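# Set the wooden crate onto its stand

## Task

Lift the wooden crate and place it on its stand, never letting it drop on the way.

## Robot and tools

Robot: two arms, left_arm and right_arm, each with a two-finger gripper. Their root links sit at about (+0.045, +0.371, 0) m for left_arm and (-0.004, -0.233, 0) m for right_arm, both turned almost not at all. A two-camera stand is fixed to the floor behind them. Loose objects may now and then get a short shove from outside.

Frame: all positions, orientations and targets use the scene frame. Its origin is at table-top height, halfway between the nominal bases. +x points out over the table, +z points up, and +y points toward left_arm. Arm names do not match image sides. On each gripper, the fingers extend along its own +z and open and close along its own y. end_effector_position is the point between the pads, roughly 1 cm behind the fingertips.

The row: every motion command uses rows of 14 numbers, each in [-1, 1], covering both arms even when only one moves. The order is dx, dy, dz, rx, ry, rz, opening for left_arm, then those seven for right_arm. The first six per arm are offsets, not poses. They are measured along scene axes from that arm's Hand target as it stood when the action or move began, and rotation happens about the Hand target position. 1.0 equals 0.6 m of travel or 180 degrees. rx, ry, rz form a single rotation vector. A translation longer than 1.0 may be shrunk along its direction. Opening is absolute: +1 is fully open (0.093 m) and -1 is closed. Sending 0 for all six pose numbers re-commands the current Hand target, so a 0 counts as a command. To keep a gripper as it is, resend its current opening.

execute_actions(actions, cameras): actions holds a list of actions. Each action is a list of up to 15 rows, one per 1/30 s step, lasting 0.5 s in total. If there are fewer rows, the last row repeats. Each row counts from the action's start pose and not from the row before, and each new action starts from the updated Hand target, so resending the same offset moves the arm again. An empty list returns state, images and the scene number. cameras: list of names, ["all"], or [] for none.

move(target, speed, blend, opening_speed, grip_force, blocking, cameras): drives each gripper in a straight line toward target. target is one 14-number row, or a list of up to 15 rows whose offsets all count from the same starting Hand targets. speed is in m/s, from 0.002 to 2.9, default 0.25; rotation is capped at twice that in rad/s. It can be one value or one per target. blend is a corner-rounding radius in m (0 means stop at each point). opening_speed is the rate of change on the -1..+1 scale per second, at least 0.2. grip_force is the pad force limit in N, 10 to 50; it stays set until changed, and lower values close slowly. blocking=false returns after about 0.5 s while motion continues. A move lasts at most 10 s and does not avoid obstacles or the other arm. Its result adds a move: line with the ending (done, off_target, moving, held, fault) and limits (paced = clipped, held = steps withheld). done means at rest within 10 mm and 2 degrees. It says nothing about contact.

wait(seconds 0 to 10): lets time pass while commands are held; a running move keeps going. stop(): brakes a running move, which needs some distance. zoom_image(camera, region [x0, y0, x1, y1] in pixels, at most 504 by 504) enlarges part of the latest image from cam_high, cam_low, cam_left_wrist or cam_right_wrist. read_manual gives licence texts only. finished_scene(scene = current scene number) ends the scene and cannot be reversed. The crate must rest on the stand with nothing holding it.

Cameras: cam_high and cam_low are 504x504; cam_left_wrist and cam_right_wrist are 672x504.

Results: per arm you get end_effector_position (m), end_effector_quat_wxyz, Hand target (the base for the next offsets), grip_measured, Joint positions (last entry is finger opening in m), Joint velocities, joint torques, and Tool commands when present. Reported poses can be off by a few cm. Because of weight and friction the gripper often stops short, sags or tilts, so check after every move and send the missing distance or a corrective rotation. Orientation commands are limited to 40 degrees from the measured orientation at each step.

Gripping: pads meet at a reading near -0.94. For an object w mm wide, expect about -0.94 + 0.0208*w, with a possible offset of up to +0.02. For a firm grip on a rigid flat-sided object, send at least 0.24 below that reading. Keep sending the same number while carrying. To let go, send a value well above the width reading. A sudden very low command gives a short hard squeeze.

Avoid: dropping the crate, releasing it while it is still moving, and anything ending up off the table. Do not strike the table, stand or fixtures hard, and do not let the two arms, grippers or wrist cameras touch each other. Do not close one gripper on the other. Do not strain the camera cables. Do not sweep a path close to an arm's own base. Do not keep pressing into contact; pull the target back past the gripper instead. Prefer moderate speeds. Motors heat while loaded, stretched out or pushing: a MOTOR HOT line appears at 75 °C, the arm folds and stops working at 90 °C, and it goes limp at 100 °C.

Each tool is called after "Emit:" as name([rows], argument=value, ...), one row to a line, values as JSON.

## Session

Scene 1 done. Now scene 2.

Emit:
execute_actions(actions=[])

Scene clock: 0.00 s.
left_arm: end_effector_position=(+0.4389, +0.3554, +0.0844) grip_measured=+1.000 end_effector_quat_wxyz=(+0.545, +0.043, +0.838, +0.009) | right_arm: end_effector_position=(+0.3727, -0.2666, +0.0698) grip_measured=+1.000 end_effector_quat_wxyz=(+0.541, +0.058, +0.836, -0.073)
Joint positions: left_arm=[-0.031 1.542 0.422 0.702 -0.008 0.064 0.093] | right_arm=[-0.015 1.563 0.342 0.799 0.174 0.012 0.093]
Joint velocities: within noise
Joint torques (N m): no reading
Heat: left arm: 36 °C; right arm: 33 °C.
Hand target: left_arm +0.4409, +0.3554, +0.0885; +0.549, +0.043, +0.835, +0.009 | right_arm +0.3748, -0.2666, +0.0740; +0.546, +0.058, +0.832, -0.073
Tool commands: left_gripper/opening=+1.0 right_gripper/opening=+1.0

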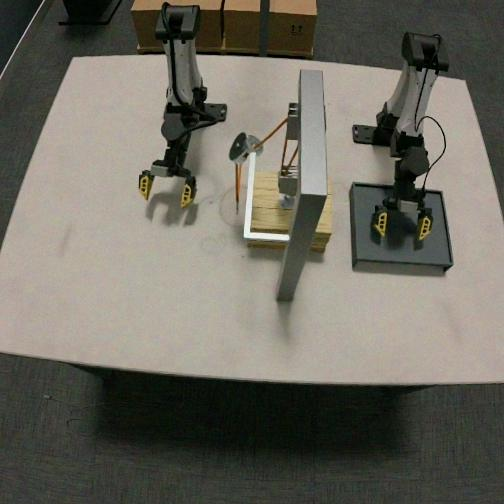

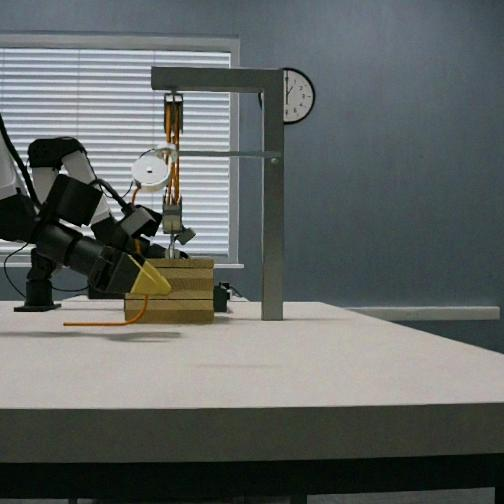

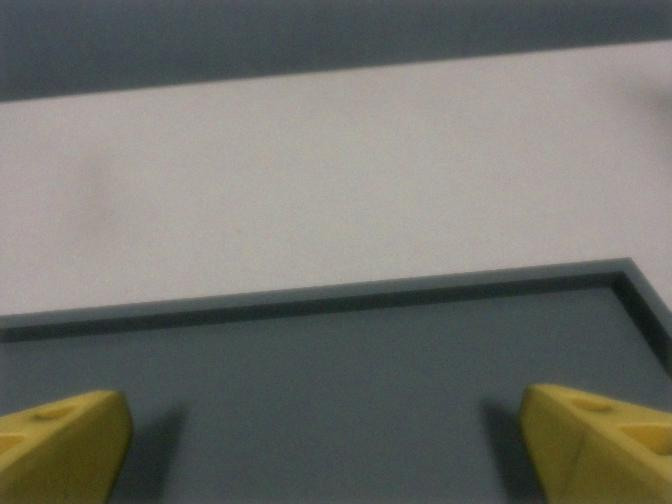

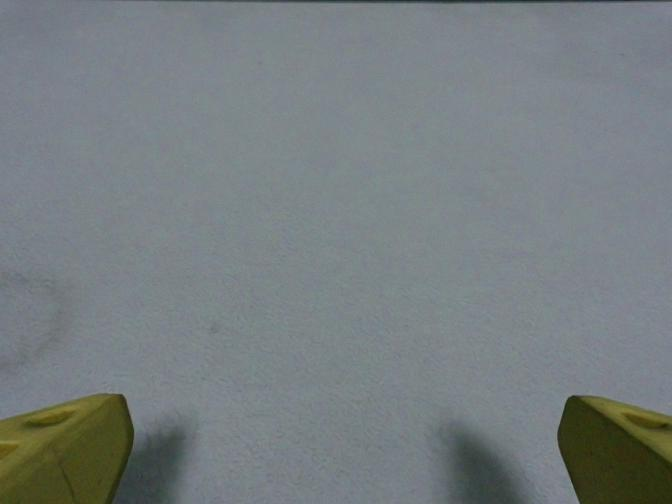

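Emit:
zoom_image(camera="cam_high", region=[330, 160, 470, 290])

Emit:
zoom_image(camera="cam_high", region=[200, 110, 350, 270])

Emit:
zoom_image(camera="cam_low", region=[60, 130, 260, 340])

Scaled by 3.600.

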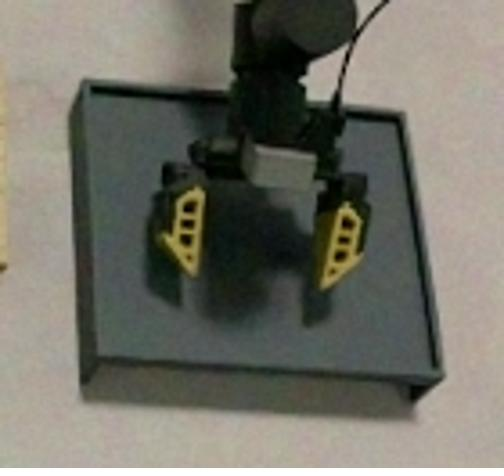

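Scaled by 3.150.

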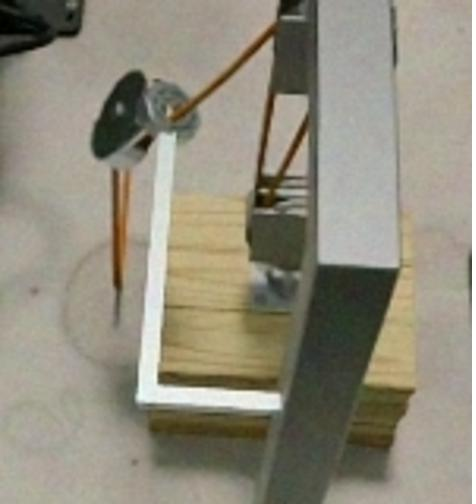

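Scaled by 2.400.

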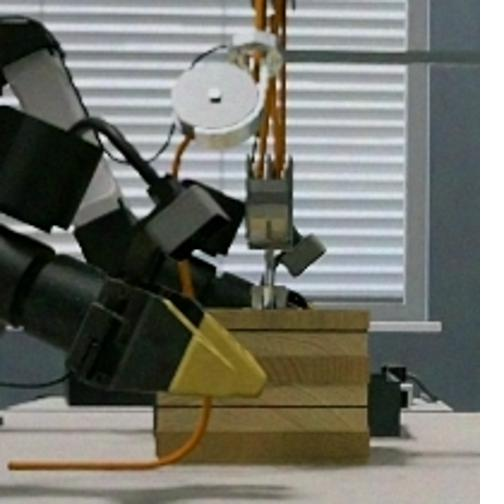

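Emit:
move([
  [0,0,0.12,0,0,0,1, -0.06,0.03,0.093,0.01,-0.02,0.08,0.3],
  [-0.09,0.34,0.12,-0.296,0.2864,0.4657,1, -0.125,0.169,0.093,0.05,-0.082,0.3348,0.3],
], speed=0.4, blend=[0.03,0], cameras=["all"])

Scene clock: 74.77 s.
left_arm: end_effector_position=(+0.3832, +0.5585, +0.1626) grip_measured=+1.000 end_effector_quat_wxyz=(-0.006, +0.703, -0.711, -0.003) | right_arm: end_effector_position=(+0.2970, -0.1645, +0.1254) grip_measured=+0.303 end_effector_quat_wxyz=(+0.594, -0.305, +0.689, +0.282)
Joint positions: left_arm=[0.514 2.037 2.02 -1.544 -0.008 -1.057 0.093] | right_arm=[-0.297 1.422 0.248 0.848 -1.137 -0.272 0.06]
Joint torques (N m): left_arm=[0.06 -9.01 8.23 0.23 0.05 -0.12] | right_arm=[-0.51 -1.99 7.41 1.96 -0.32 -0.18]
Heat: left arm: 38 °C; right arm: 37 °C.
Hand target: left_arm +0.3870, +0.5593, +0.1606; +0.000, +0.707, -0.707, +0.000 | right_arm +0.2998, -0.1653, +0.1297; +0.600, -0.317, +0.679, +0.280
Off the commanded pose: left_arm 0.004 m, 1 deg | right_arm 0.005 m, 2 deg.
move: done

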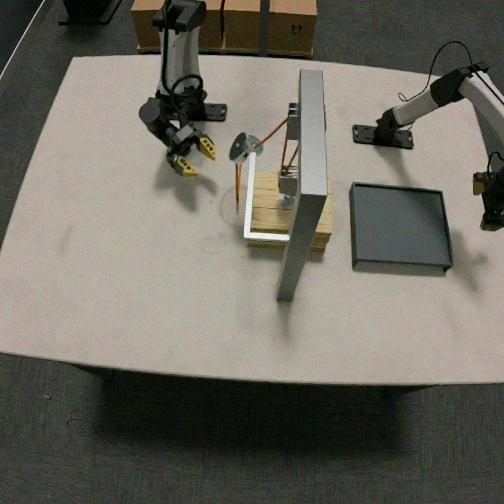

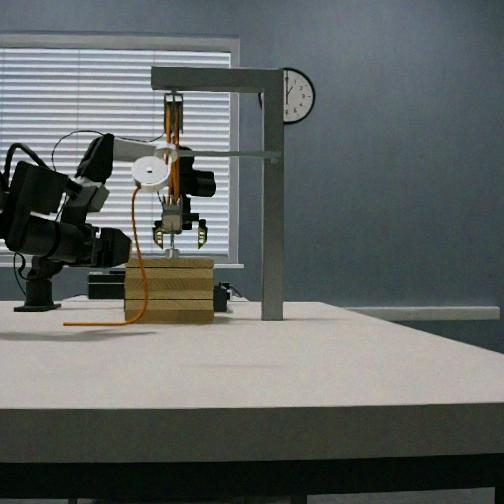

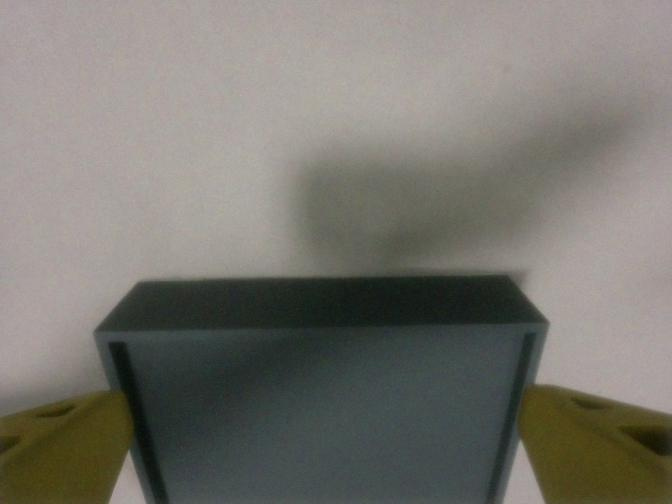

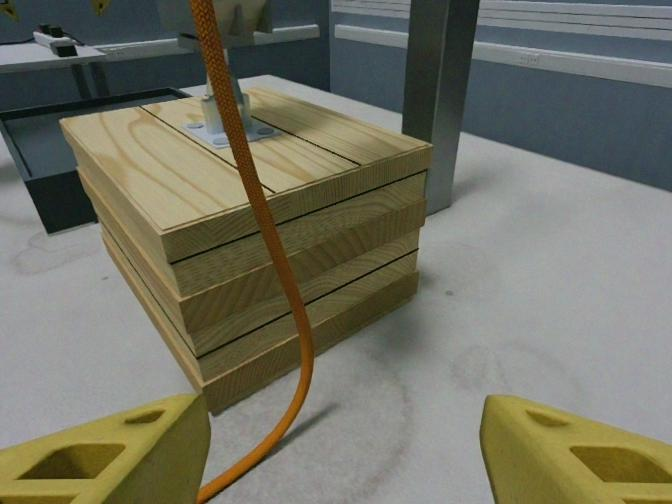

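Emit:
move([
  [-0.01,0,-0.1,0,0,0,1, 0.005,0.01,0.0405,0,0,0,0.3],
  [-0.01,-0.02,-0.193,0,0,0,1, 0.0803,0.197,0.0405,0,0,0,0.3],
], speed=0.25, blend=[0.015,0], cameras=["all"])

Scene clock: 92.07 s.
left_arm: end_effector_position=(+0.3802, +0.5501, +0.0438) grip_measured=+1.000 end_effector_quat_wxyz=(+0.004, +0.705, -0.710, -0.005) | right_arm: end_effector_position=(+0.3418, -0.0516, +0.1471) grip_measured=+0.303 end_effector_quat_wxyz=(+0.593, -0.317, +0.686, +0.278)
Joint positions: left_arm=[0.5 2.037 1.543 -1.088 -0.007 -1.076 0.093] | right_arm=[0.219 1.531 0.418 0.934 -0.643 -0.103 0.06]
Joint torques (N m): left_arm=[-0.38 -12.42 4.83 0.43 0.04 -0.11] | right_arm=[0.99 -3.19 8.81 2.35 0.02 0.09]
Heat: left arm: 40 °C; right arm: 37 °C.
Hand target: left_arm +0.3809, +0.5473, +0.0447; +0.000, +0.707, -0.707, +0.000 | right_arm +0.3480, -0.0471, +0.1541; +0.600, -0.317, +0.679, +0.280
Off the commanded pose: left_arm 0.003 m, 1 deg | right_arm 0.010 m, 1 deg.
move: done

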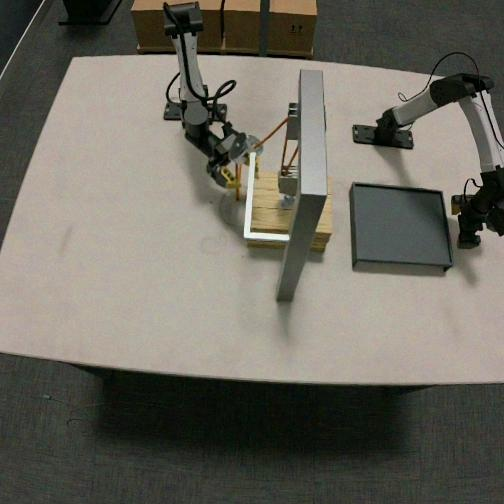

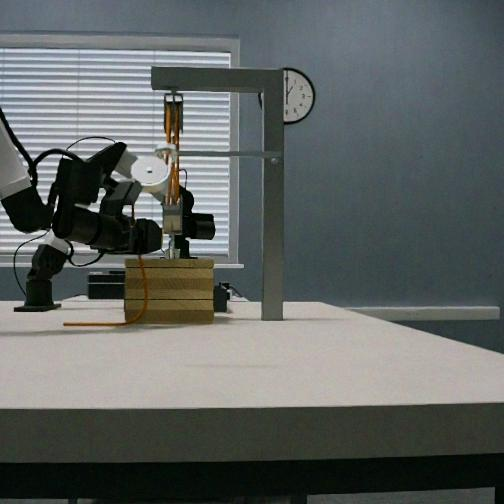

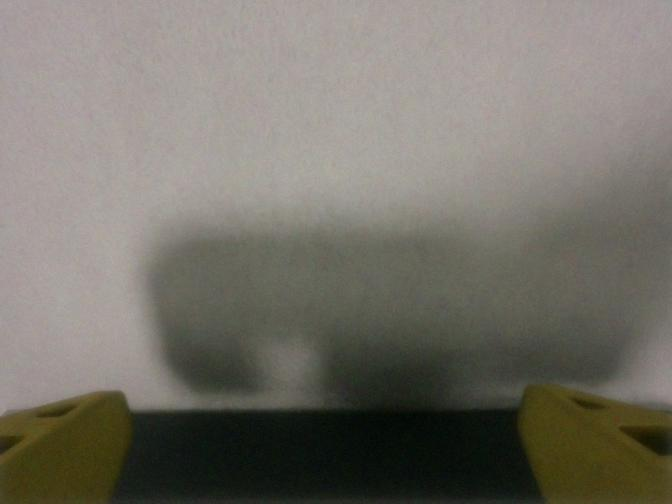

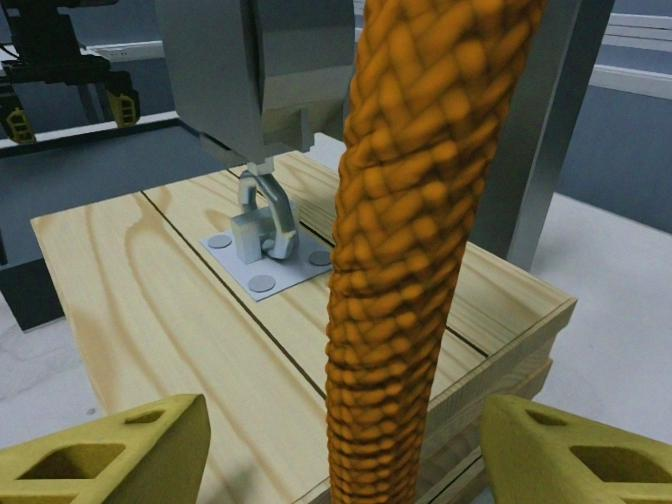

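Emit:
zoom_image(camera="cam_low", region=[100, 130, 220, 330])

Emit:
zoom_image(camera="cam_high", region=[200, 110, 290, 220])

Emit:
zoom_image(camera="cam_right_wrist", region=[170, 252, 520, 504])

Scaled by 2.520.

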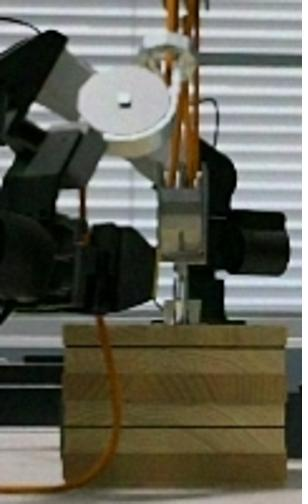

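Scaled by 4.582.

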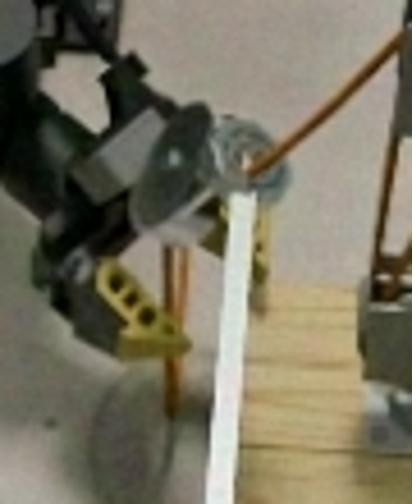

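Scaled by 1.440.

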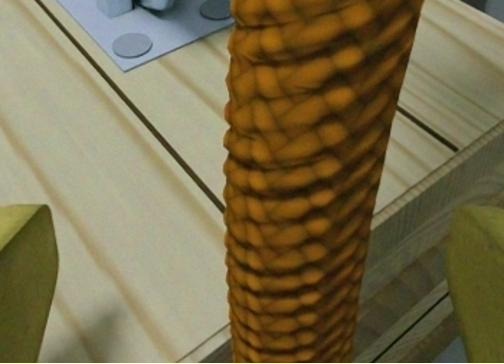

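Emit:
move(target=[0,0,0,0,0,0,1, -0.034,-0.04,-0.002,0,0,0,0.3], speed=0.2, cameras=["cam_right_wrist","cam_high"])

Emit:
zoom_image(camera="cam_high", region=[200, 110, 290, 220])

Scene clock: 119.23 s.
left_arm: end_effector_position=(+0.3802, +0.5502, +0.0438) grip_measured=+1.000 end_effector_quat_wxyz=(+0.004, +0.705, -0.709, -0.005) | right_arm: end_effector_position=(+0.3325, -0.0700, +0.1489) grip_measured=+0.303 end_effector_quat_wxyz=(+0.597, -0.311, +0.685, +0.278)
Joint positions: left_arm=[0.5 2.037 1.543 -1.087 -0.007 -1.077 0.093] | right_arm=[0.154 1.476 0.367 0.935 -0.7 -0.103 0.06]
Joint torques (N m): left_arm=[-0.36 -12.42 4.83 0.44 0.04 -0.11] | right_arm=[-0.72 -5.93 4.82 2.13 -0.17 -0.04]
Heat: left arm: 43 °C; right arm: 37 °C.
Hand target: left_arm +0.3809, +0.5473, +0.0447; +0.000, +0.707, -0.707, +0.000 | right_arm +0.3276, -0.0711, +0.1528; +0.601, -0.317, +0.679, +0.280
Off the commanded pose: left_arm 0.003 m, 1 deg | right_arm 0.006 m, 1 deg.
move: done
Images, in order (width x height): cam_high 504x504, cam_right_wrist 672x504.

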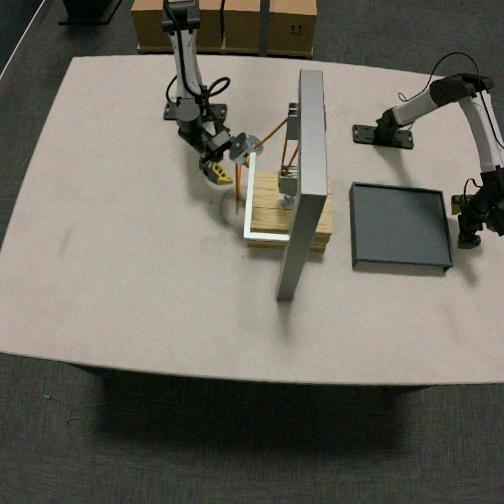

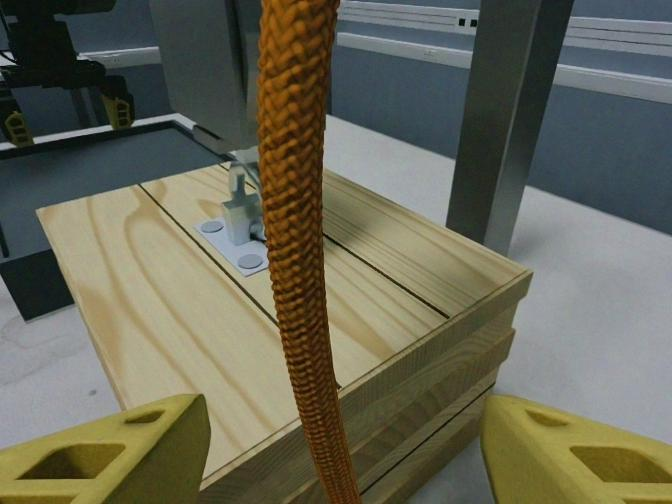

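Scaled by 4.582.

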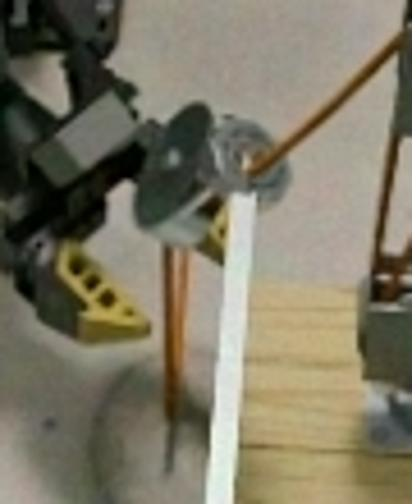

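Emit:
move([
  [0,0,0,0,0,0,1, 0,0,0,0,0,0,-1],
  [0,-0.029,0,0,0,0,1, 0.0207,-0.3148,-0.013,-0.2687,-0.1459,-0.1122,-1],
  [0,-0.07,0,0,0,0,1, 0.004,-0.5148,-0.038,-0.4478,-0.2432,-0.187,-1],
  [0,-0.104,0,0,0,0,1, -0.036,-0.7048,-0.078,-0.4478,-0.2432,-0.187,-1],
], speed=[0.2,0.2,0.2,0.1], blend=[0,0.03,0.03,0], cameras=["all"])

Scene clock: 148.73 s.
left_arm: end_effector_position=(+0.3796, +0.5068, +0.0354) grip_measured=+1.000 end_effector_quat_wxyz=(-0.010, +0.708, -0.705, -0.033) | right_arm: end_effector_position=(+0.2748, -0.3688, +0.1272) grip_measured=-0.971 end_effector_quat_wxyz=(+0.611, -0.611, +0.356, -0.356)
Joint positions: left_arm=[0.366 1.976 1.419 -1.024 -0.068 -1.222 0.093] | right_arm=[-1.029 1.867 0.4 1.45 -1.542 -1.588 0]
Joint torques (N m): left_arm=[-2 -14.39 4.45 0.16 0.62 -0.21] | right_arm=[-13.85 0.23 9.36 1.46 3.45 -0.09]
Heat: left arm: 47 °C; right arm: 37 °C.
Hand target: left_arm +0.3809, +0.4849, +0.0447; +0.000, +0.707, -0.707, +0.000 | right_arm +0.3061, -0.4939, +0.1061; +0.500, -0.500, +0.500, -0.500
Off the commanded pose: left_arm 0.024 m, 4 deg | right_arm 0.131 m, 30 deg.
move: off_target (left_arm, right_arm)

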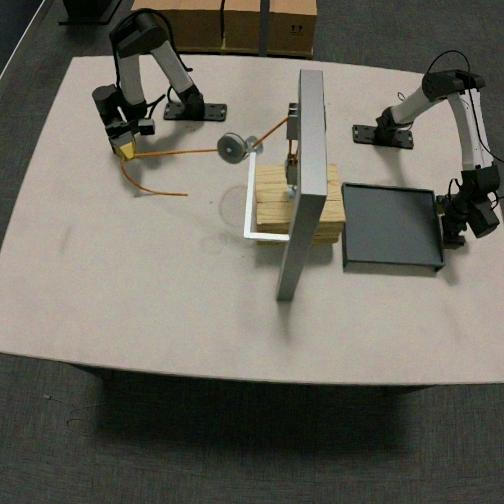

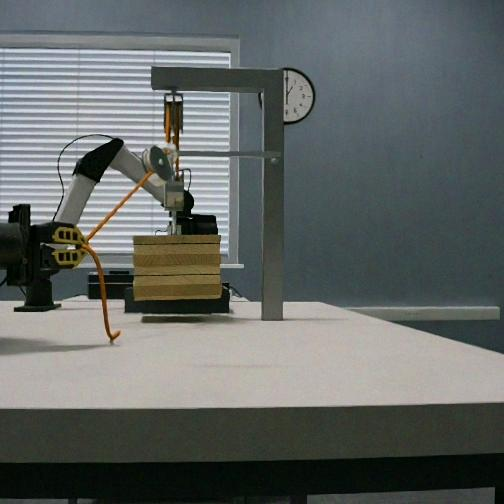

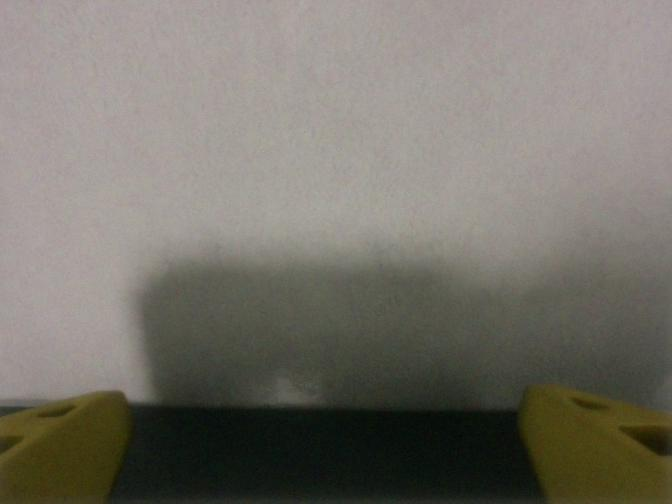

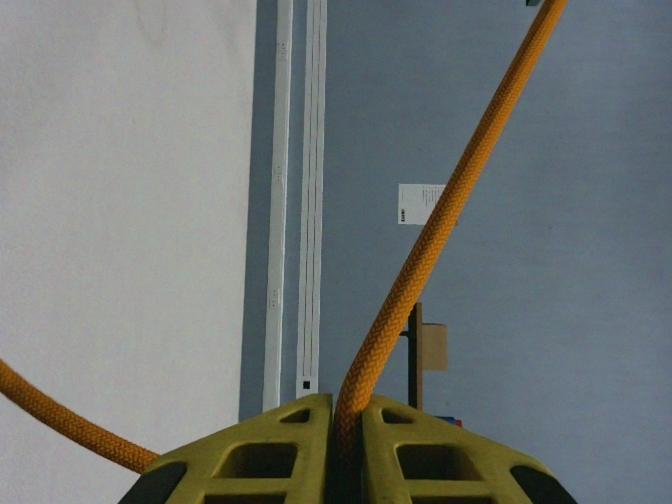

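Emit:
zoom_image(camera="cam_high", region=[220, 130, 370, 290])

Scaled by 3.150.

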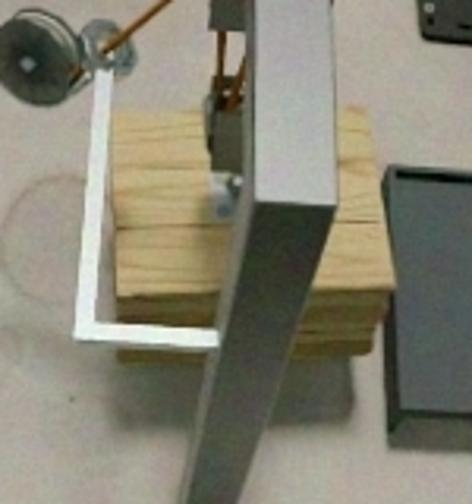

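Emit:
move([
  [0,0,0,0,0,0,1, 0.0065,-0.12,-0.015,0,0,-0.083,-1],
  [0,0,0,0,0,0,1, 0.0065,-0.21,-0.025,0,0,-0.083,-1],
], speed=0.12, blend=[0.03,0], cameras=["all"])

Emit:
zoom_image(camera="cam_high", region=[220, 130, 370, 290])

Emit:
zoom_image(camera="cam_low", region=[100, 200, 250, 340])

Scene clock: 161.70 s.
left_arm: end_effector_position=(+0.3796, +0.5068, +0.0354) grip_measured=+1.000 end_effector_quat_wxyz=(-0.010, +0.708, -0.705, -0.033) | right_arm: end_effector_position=(+0.2806, -0.4507, +0.1155) grip_measured=-0.971 end_effector_quat_wxyz=(+0.588, -0.589, +0.390, -0.394)
Joint positions: left_arm=[0.366 1.976 1.419 -1.024 -0.068 -1.222 0.093] | right_arm=[-1.144 2.053 0.628 1.449 -1.539 -1.553 0]
Joint torques (N m): left_arm=[-2.02 -14.37 4.48 0.16 0.62 -0.21] | right_arm=[-14.56 -1.24 11.79 1.28 4.47 0.01]
Heat: left arm: 51 °C; right arm: 38 °C.
Hand target: left_arm +0.3809, +0.4849, +0.0447; +0.000, +0.707, -0.707, +0.000 | right_arm +0.3100, -0.6199, +0.0910; +0.431, -0.431, +0.561, -0.561
Off the commanded pose: left_arm 0.024 m, 4 deg | right_arm 0.174 m, 38 deg.
move: off_target (left_arm, right_arm); blend cut to 0.0272 m at target 1

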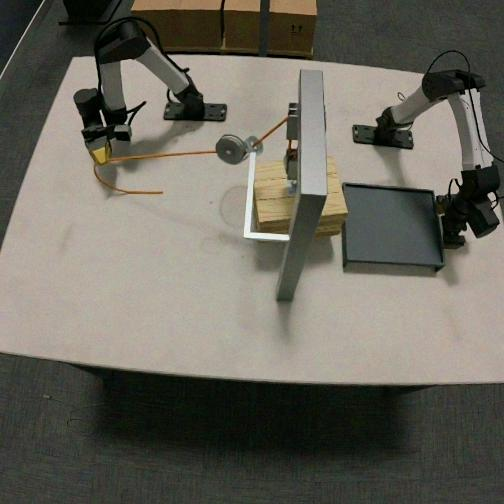

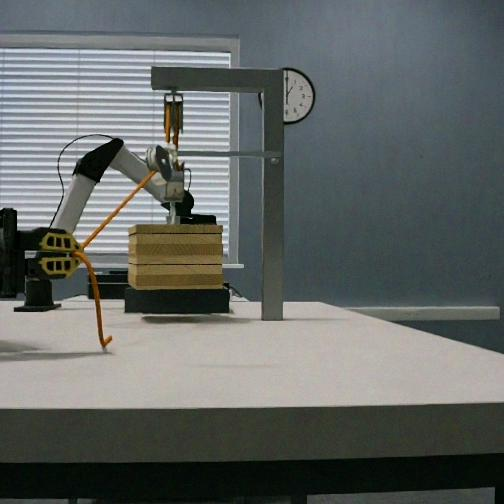

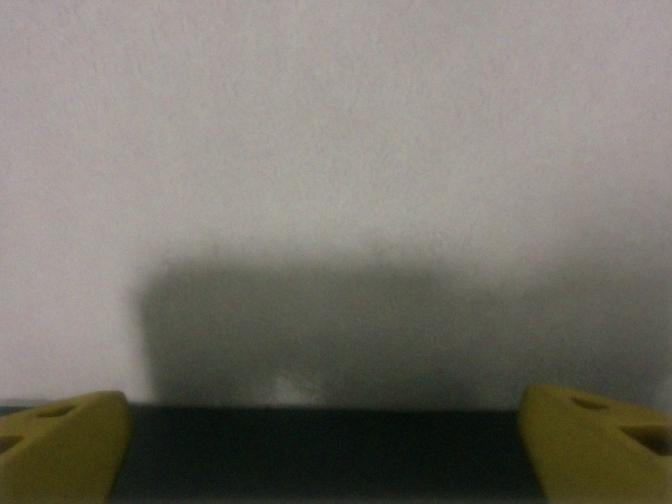

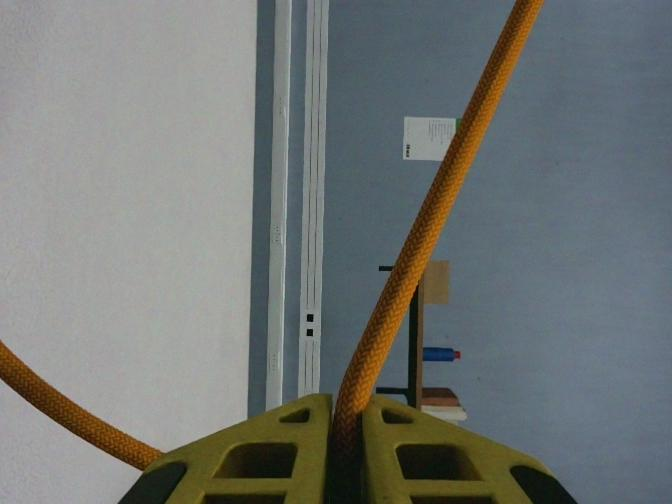

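Scaled by 3.150.

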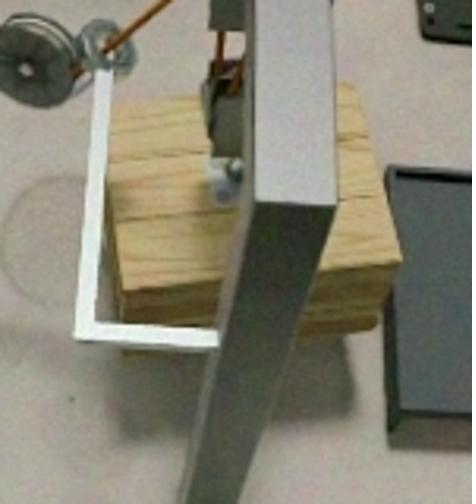

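Scaled by 3.360.

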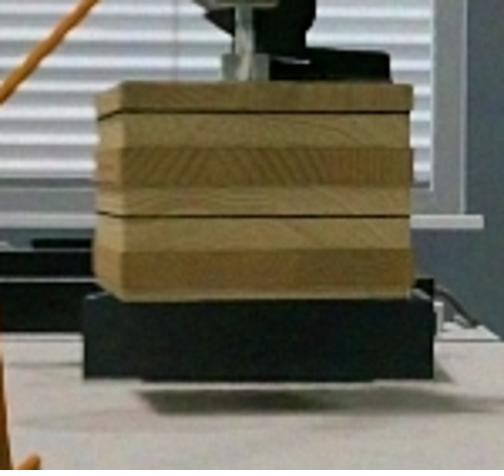

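Emit:
move(target=[0,0,0,0,0,0,1, 0.01,-0.12,-0.01,0,0,0,-1], speed=0.12, cameras=["cam_high","cam_low"])

Emit:
zoom_image(camera="cam_high", region=[220, 130, 370, 290])

Emit:
zoom_image(camera="cam_low", region=[100, 200, 250, 340])

Scene clock: 172.17 s.
left_arm: end_effector_position=(+0.3796, +0.5068, +0.0354) grip_measured=+1.000 end_effector_quat_wxyz=(-0.010, +0.708, -0.705, -0.033) | right_arm: end_effector_position=(+0.3042, -0.5181, +0.1054) grip_measured=-0.971 end_effector_quat_wxyz=(+0.582, -0.589, +0.389, -0.404)
Joint positions: left_arm=[0.366 1.976 1.419 -1.024 -0.068 -1.222 0.093] | right_arm=[-1.161 2.258 0.938 1.448 -1.539 -1.466 0]
Joint torques (N m): left_arm=[-2.02 -14.45 4.45 0.16 0.63 -0.21] | right_arm=[-15.23 -2.62 12.19 1.18 4.33 0.02]
Heat: left arm: 53 °C; right arm: 43 °C.
Hand target: left_arm +0.3809, +0.4849, +0.0447; +0.000, +0.707, -0.707, +0.000 | right_arm +0.3159, -0.6920, +0.0850; +0.431, -0.431, +0.561, -0.561
Off the commanded pose: left_arm 0.024 m, 4 deg | right_arm 0.175 m, 37 deg.
move: off_target (left_arm, right_arm)
Images, in order (width x height): cam_high 504x504, cam_low 504x504.

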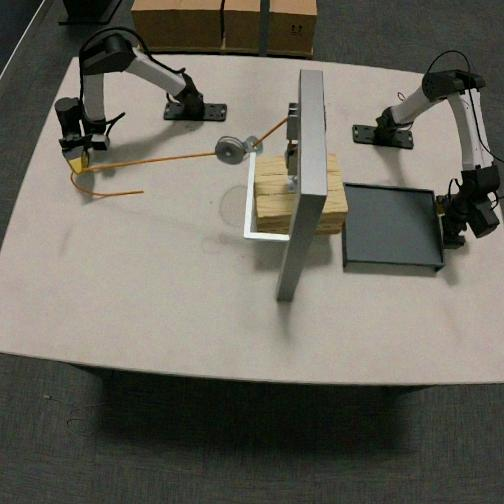

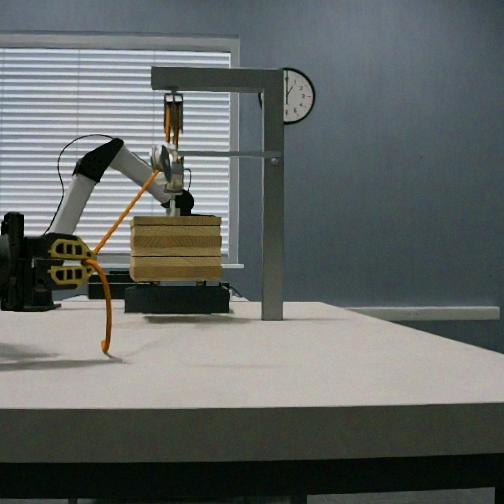

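Scaled by 3.150.

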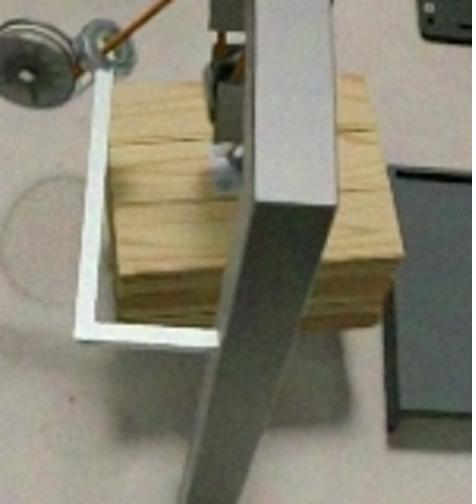

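Scaled by 3.360.

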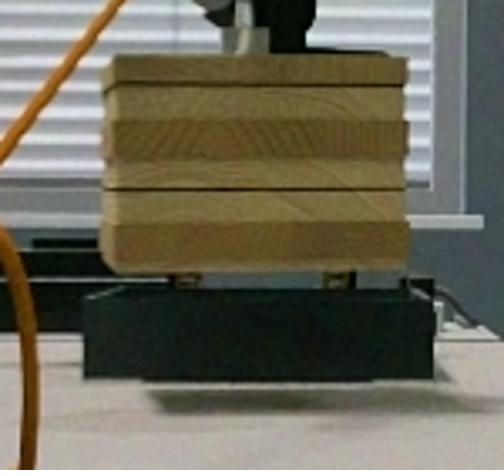

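Emit:
move(target=[0,-0.225,0,0,0,0.0333,1, 0,0.133,0,0,0,0,-1], speed=0.08, cameras=["all"])

Emit:
zoom_image(camera="cam_high", region=[220, 130, 400, 290])

Emit:
zoom_image(camera="cam_low", region=[100, 200, 250, 340])

Scene clock: 196.67 s.
left_arm: end_effector_position=(+0.3807, +0.3674, +0.0360) grip_measured=+1.000 end_effector_quat_wxyz=(-0.013, +0.735, -0.677, -0.035) | right_arm: end_effector_position=(+0.3141, -0.5135, +0.0964) grip_measured=-0.971 end_effector_quat_wxyz=(+0.551, -0.550, +0.439, -0.448)
Joint positions: left_arm=[-0.031 1.907 1.324 -1.024 -0.064 -1.697 0.093] | right_arm=[-1.121 2.219 0.81 1.45 -1.333 -1.541 0]
Joint torques (N m): left_arm=[-1.48 -13.31 4.88 0.3 0.59 -0.41] | right_arm=[-7.16 -6.35 5.03 1.5 3.58 -0.12]
Heat: left arm: 55 °C; right arm: 51 °C.
Hand target: left_arm +0.3809, +0.3499, +0.0448; +0.000, +0.743, -0.669, +0.000 | right_arm +0.3160, -0.6122, +0.0850; +0.431, -0.431, +0.561, -0.561
Off the commanded pose: left_arm 0.020 m, 4 deg | right_arm 0.099 m, 27 deg.
move: off_target (left_arm, right_arm)

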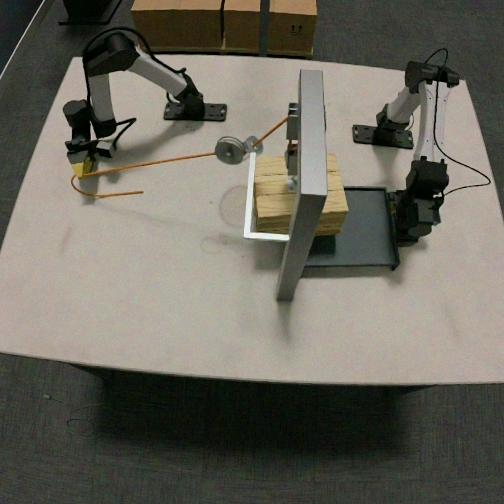

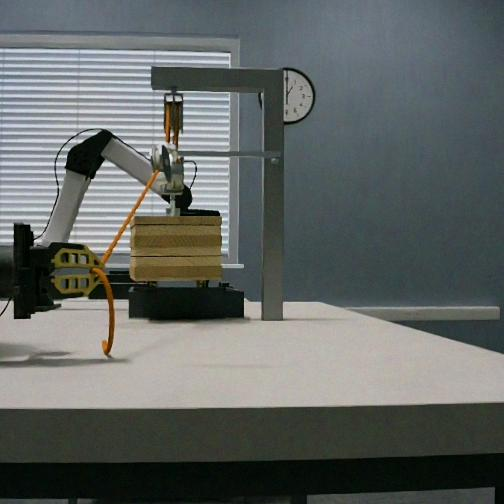

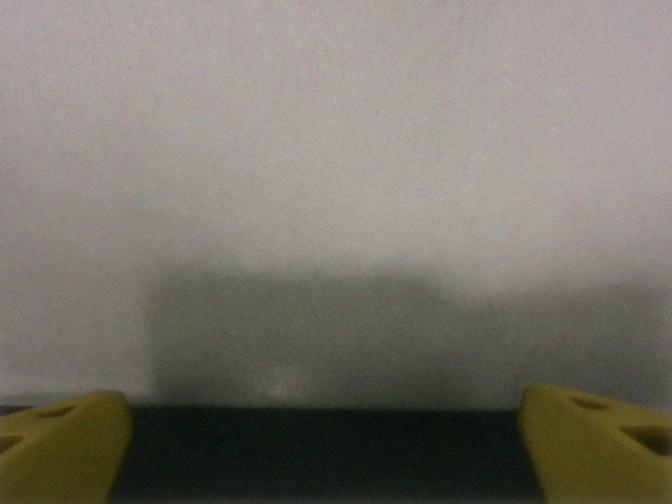

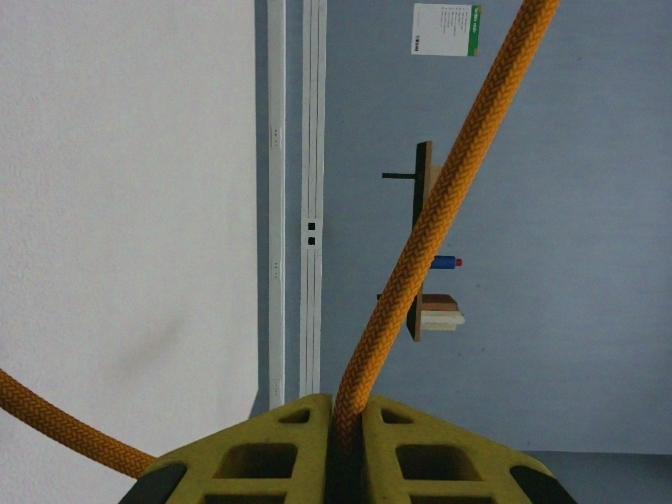

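Scaled by 2.800.

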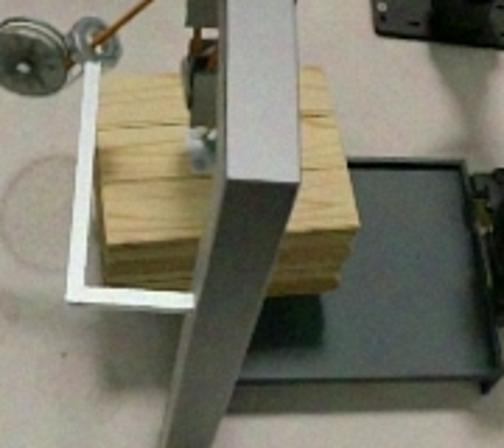

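Scaled by 3.360.

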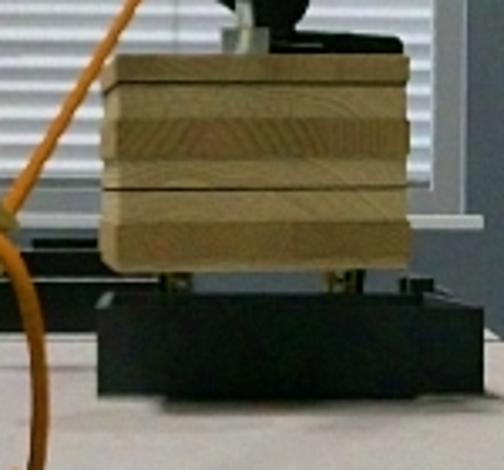

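Emit:
move(target=[0,-0.213,0,0,0,0.011,1, 0,0.03,0,0,0,0,-1], speed=0.08, cameras=["all"])

Emit:
zoom_image(camera="cam_high", region=[210, 130, 370, 290])

Emit:
zoom_image(camera="cam_low", region=[90, 200, 250, 340])

Scene clock: 207.63 s.
left_arm: end_effector_position=(+0.3728, +0.2479, +0.0450) grip_measured=+1.000 end_effector_quat_wxyz=(-0.019, +0.751, -0.659, -0.028) | right_arm: end_effector_position=(+0.3173, -0.5088, +0.0867) grip_measured=-0.971 end_effector_quat_wxyz=(+0.542, -0.530, +0.470, -0.453)
Joint positions: left_arm=[-0.373 1.952 1.424 -1.083 -0.054 -2.088 0.093] | right_arm=[-1.097 2.213 0.752 1.45 -1.244 -1.551 0]
Joint torques (N m): left_arm=[-2.17 -8.28 8.68 0.48 0.62 -0.11] | right_arm=[-6.15 -7.77 5.26 1.72 3.15 -0.06]
Heat: left arm: 53 °C; right arm: 50 °C.
Hand target: left_arm +0.3809, +0.2220, +0.0448; +0.000, +0.755, -0.656, +0.000 | right_arm +0.3159, -0.5941, +0.0849; +0.431, -0.431, +0.561, -0.560
Off the commanded pose: left_arm 0.027 m, 4 deg | right_arm 0.085 m, 24 deg.
joint sent to its limit (left arm) — joint 6 (wrist roll), lower limit. The joint targets still meet the commanded pose.
move: off_target (left_arm, right_arm)

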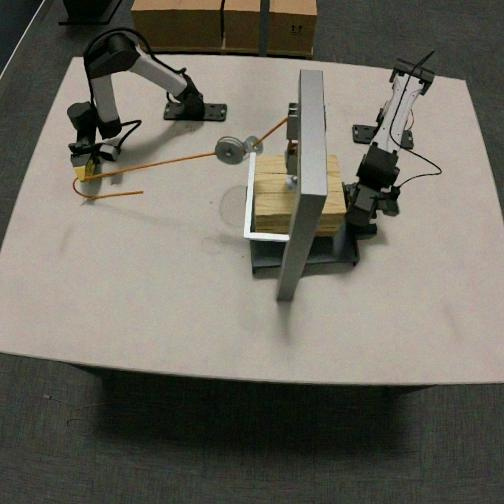

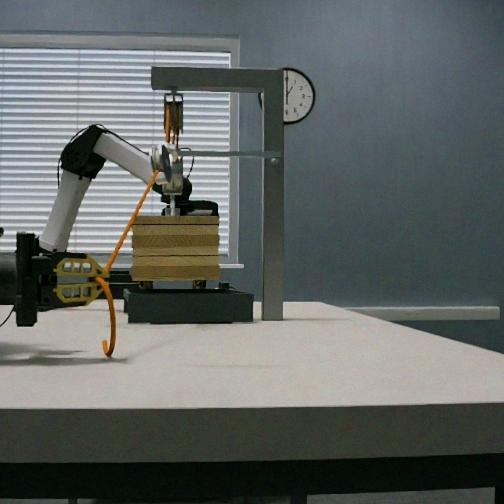

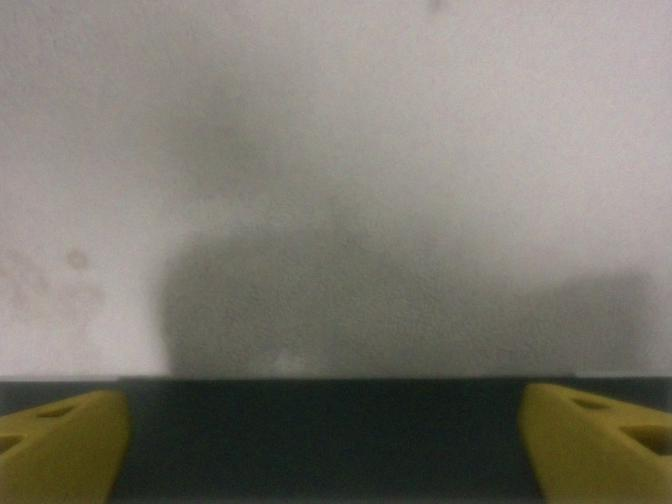

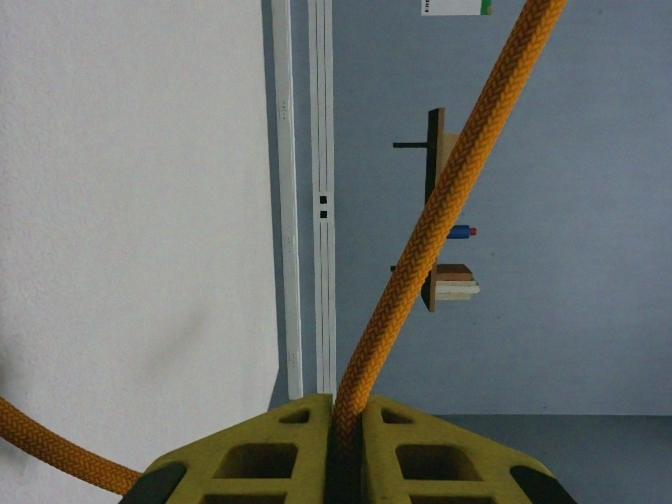

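Scaled by 3.150.

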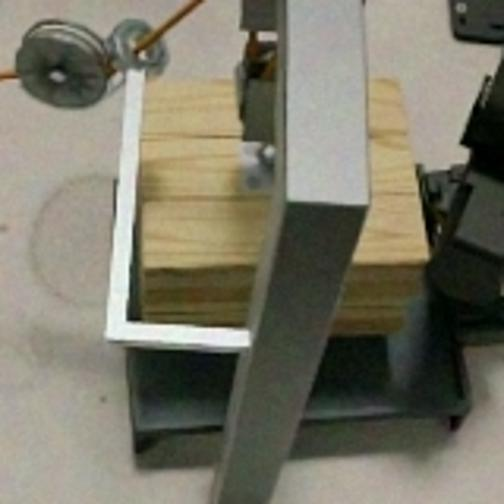

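Scaled by 3.150.

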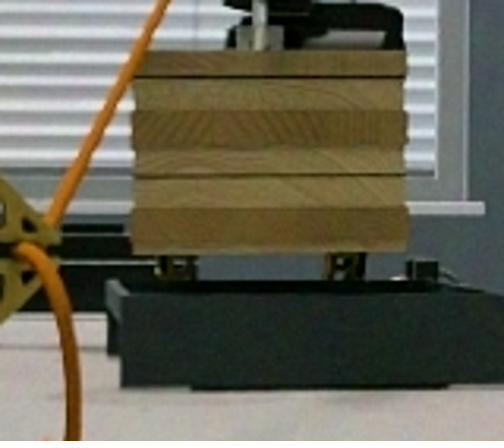

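Emit:
move([
  [0,0.1,0,0,0,0,1, 0,0,0,0,0,0,-1],
  [0.06,0.1,0.15,0,0,0,1, 0,0,0,0,0,0,-1],
  [0.185,0.04,0.19,0,0,0,-0.2, 0,0,0,0,0,0,-1],
], speed=0.2, blend=[0.02,0.03,0], cameras=["cam_high","cam_low","cam_left_wrist"])

Emit:
zoom_image(camera="cam_high", region=[210, 130, 370, 290])

Emit:
zoom_image(camera="cam_low", region=[110, 190, 270, 340])

Scene clock: 251.70 s.
left_arm: end_effector_position=(+0.4900, +0.2488, +0.1628) grip_measured=-0.198 end_effector_quat_wxyz=(-0.032, +0.750, -0.658, +0.057) | right_arm: end_effector_position=(+0.3173, -0.5088, +0.0867) grip_measured=-0.971 end_effector_quat_wxyz=(+0.541, -0.530, +0.470, -0.453)
Joint positions: left_arm=[-0.258 2.299 2.434 -1.576 -0.008 -1.972 0.036] | right_arm=[-1.097 2.213 0.752 1.45 -1.244 -1.552 0]
Joint torques (N m): left_arm=[-0.14 -11 7.86 0.43 0.03 -0.09] | right_arm=[-6.01 -7.66 5.14 1.77 3.17 -0.11]
Heat: left arm: 46 °C; right arm: 50 °C.
Hand target: left_arm +0.4919, +0.2461, +0.1586; +0.000, +0.755, -0.656, +0.000 | right_arm +0.3159, -0.5941, +0.0849; +0.431, -0.431, +0.561, -0.560
Off the commanded pose: left_arm 0.005 m, 8 deg | right_arm 0.085 m, 24 deg.
joint sent to its limit (left arm) — joint 4 (wrist pitch), lower limit. The joint targets are off in orientation, not in position.
move: off_target (left_arm, right_arm); target 3's new opening was sent with left_arm's hand 0.005 m and 8 deg from that target
Images, in order (width x height): cam_high 504x504, cam_low 504x504, cam_left_wrist 672x504.

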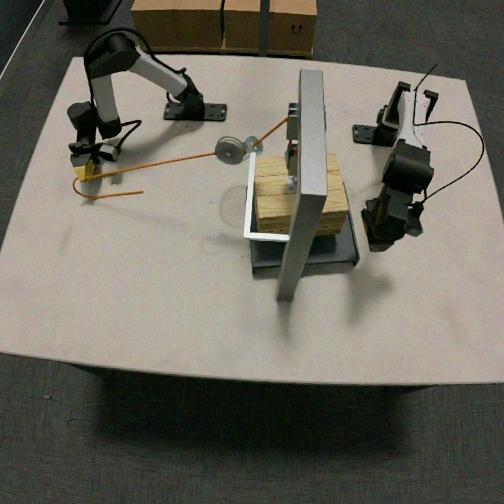

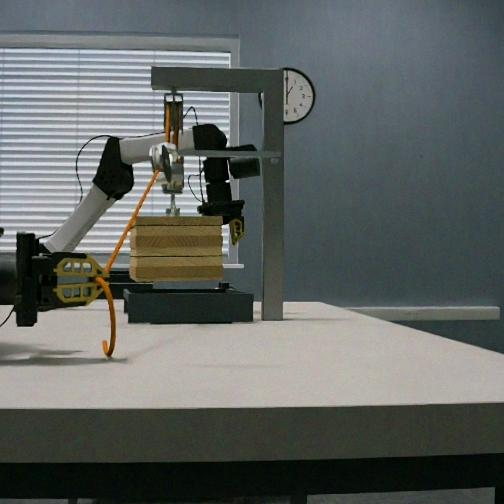

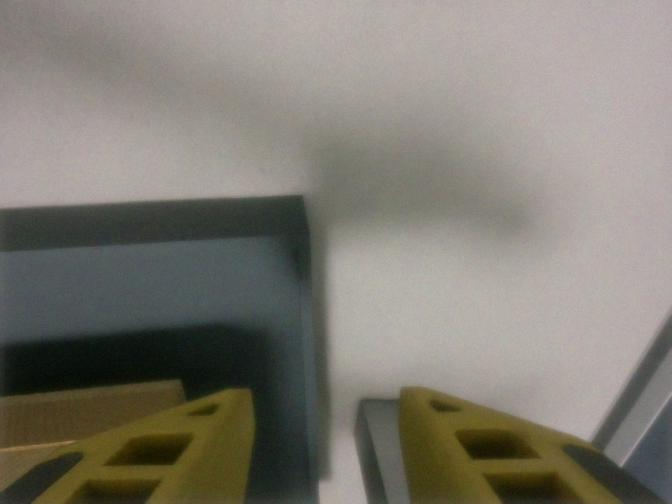

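Scaled by 3.150.

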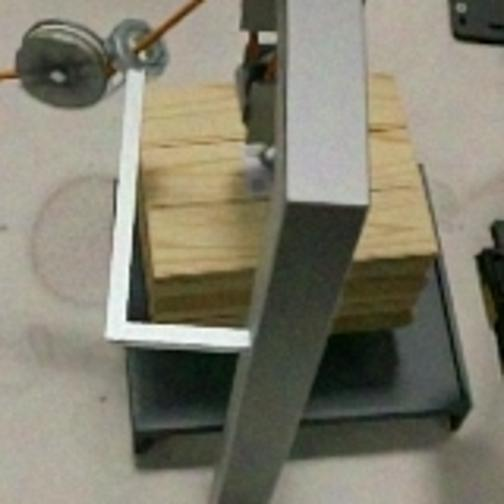

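Scaled by 3.150.

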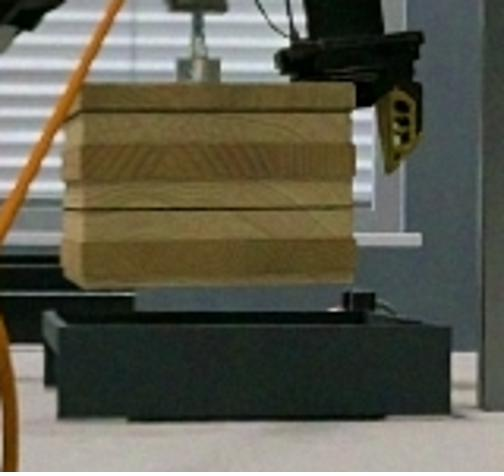

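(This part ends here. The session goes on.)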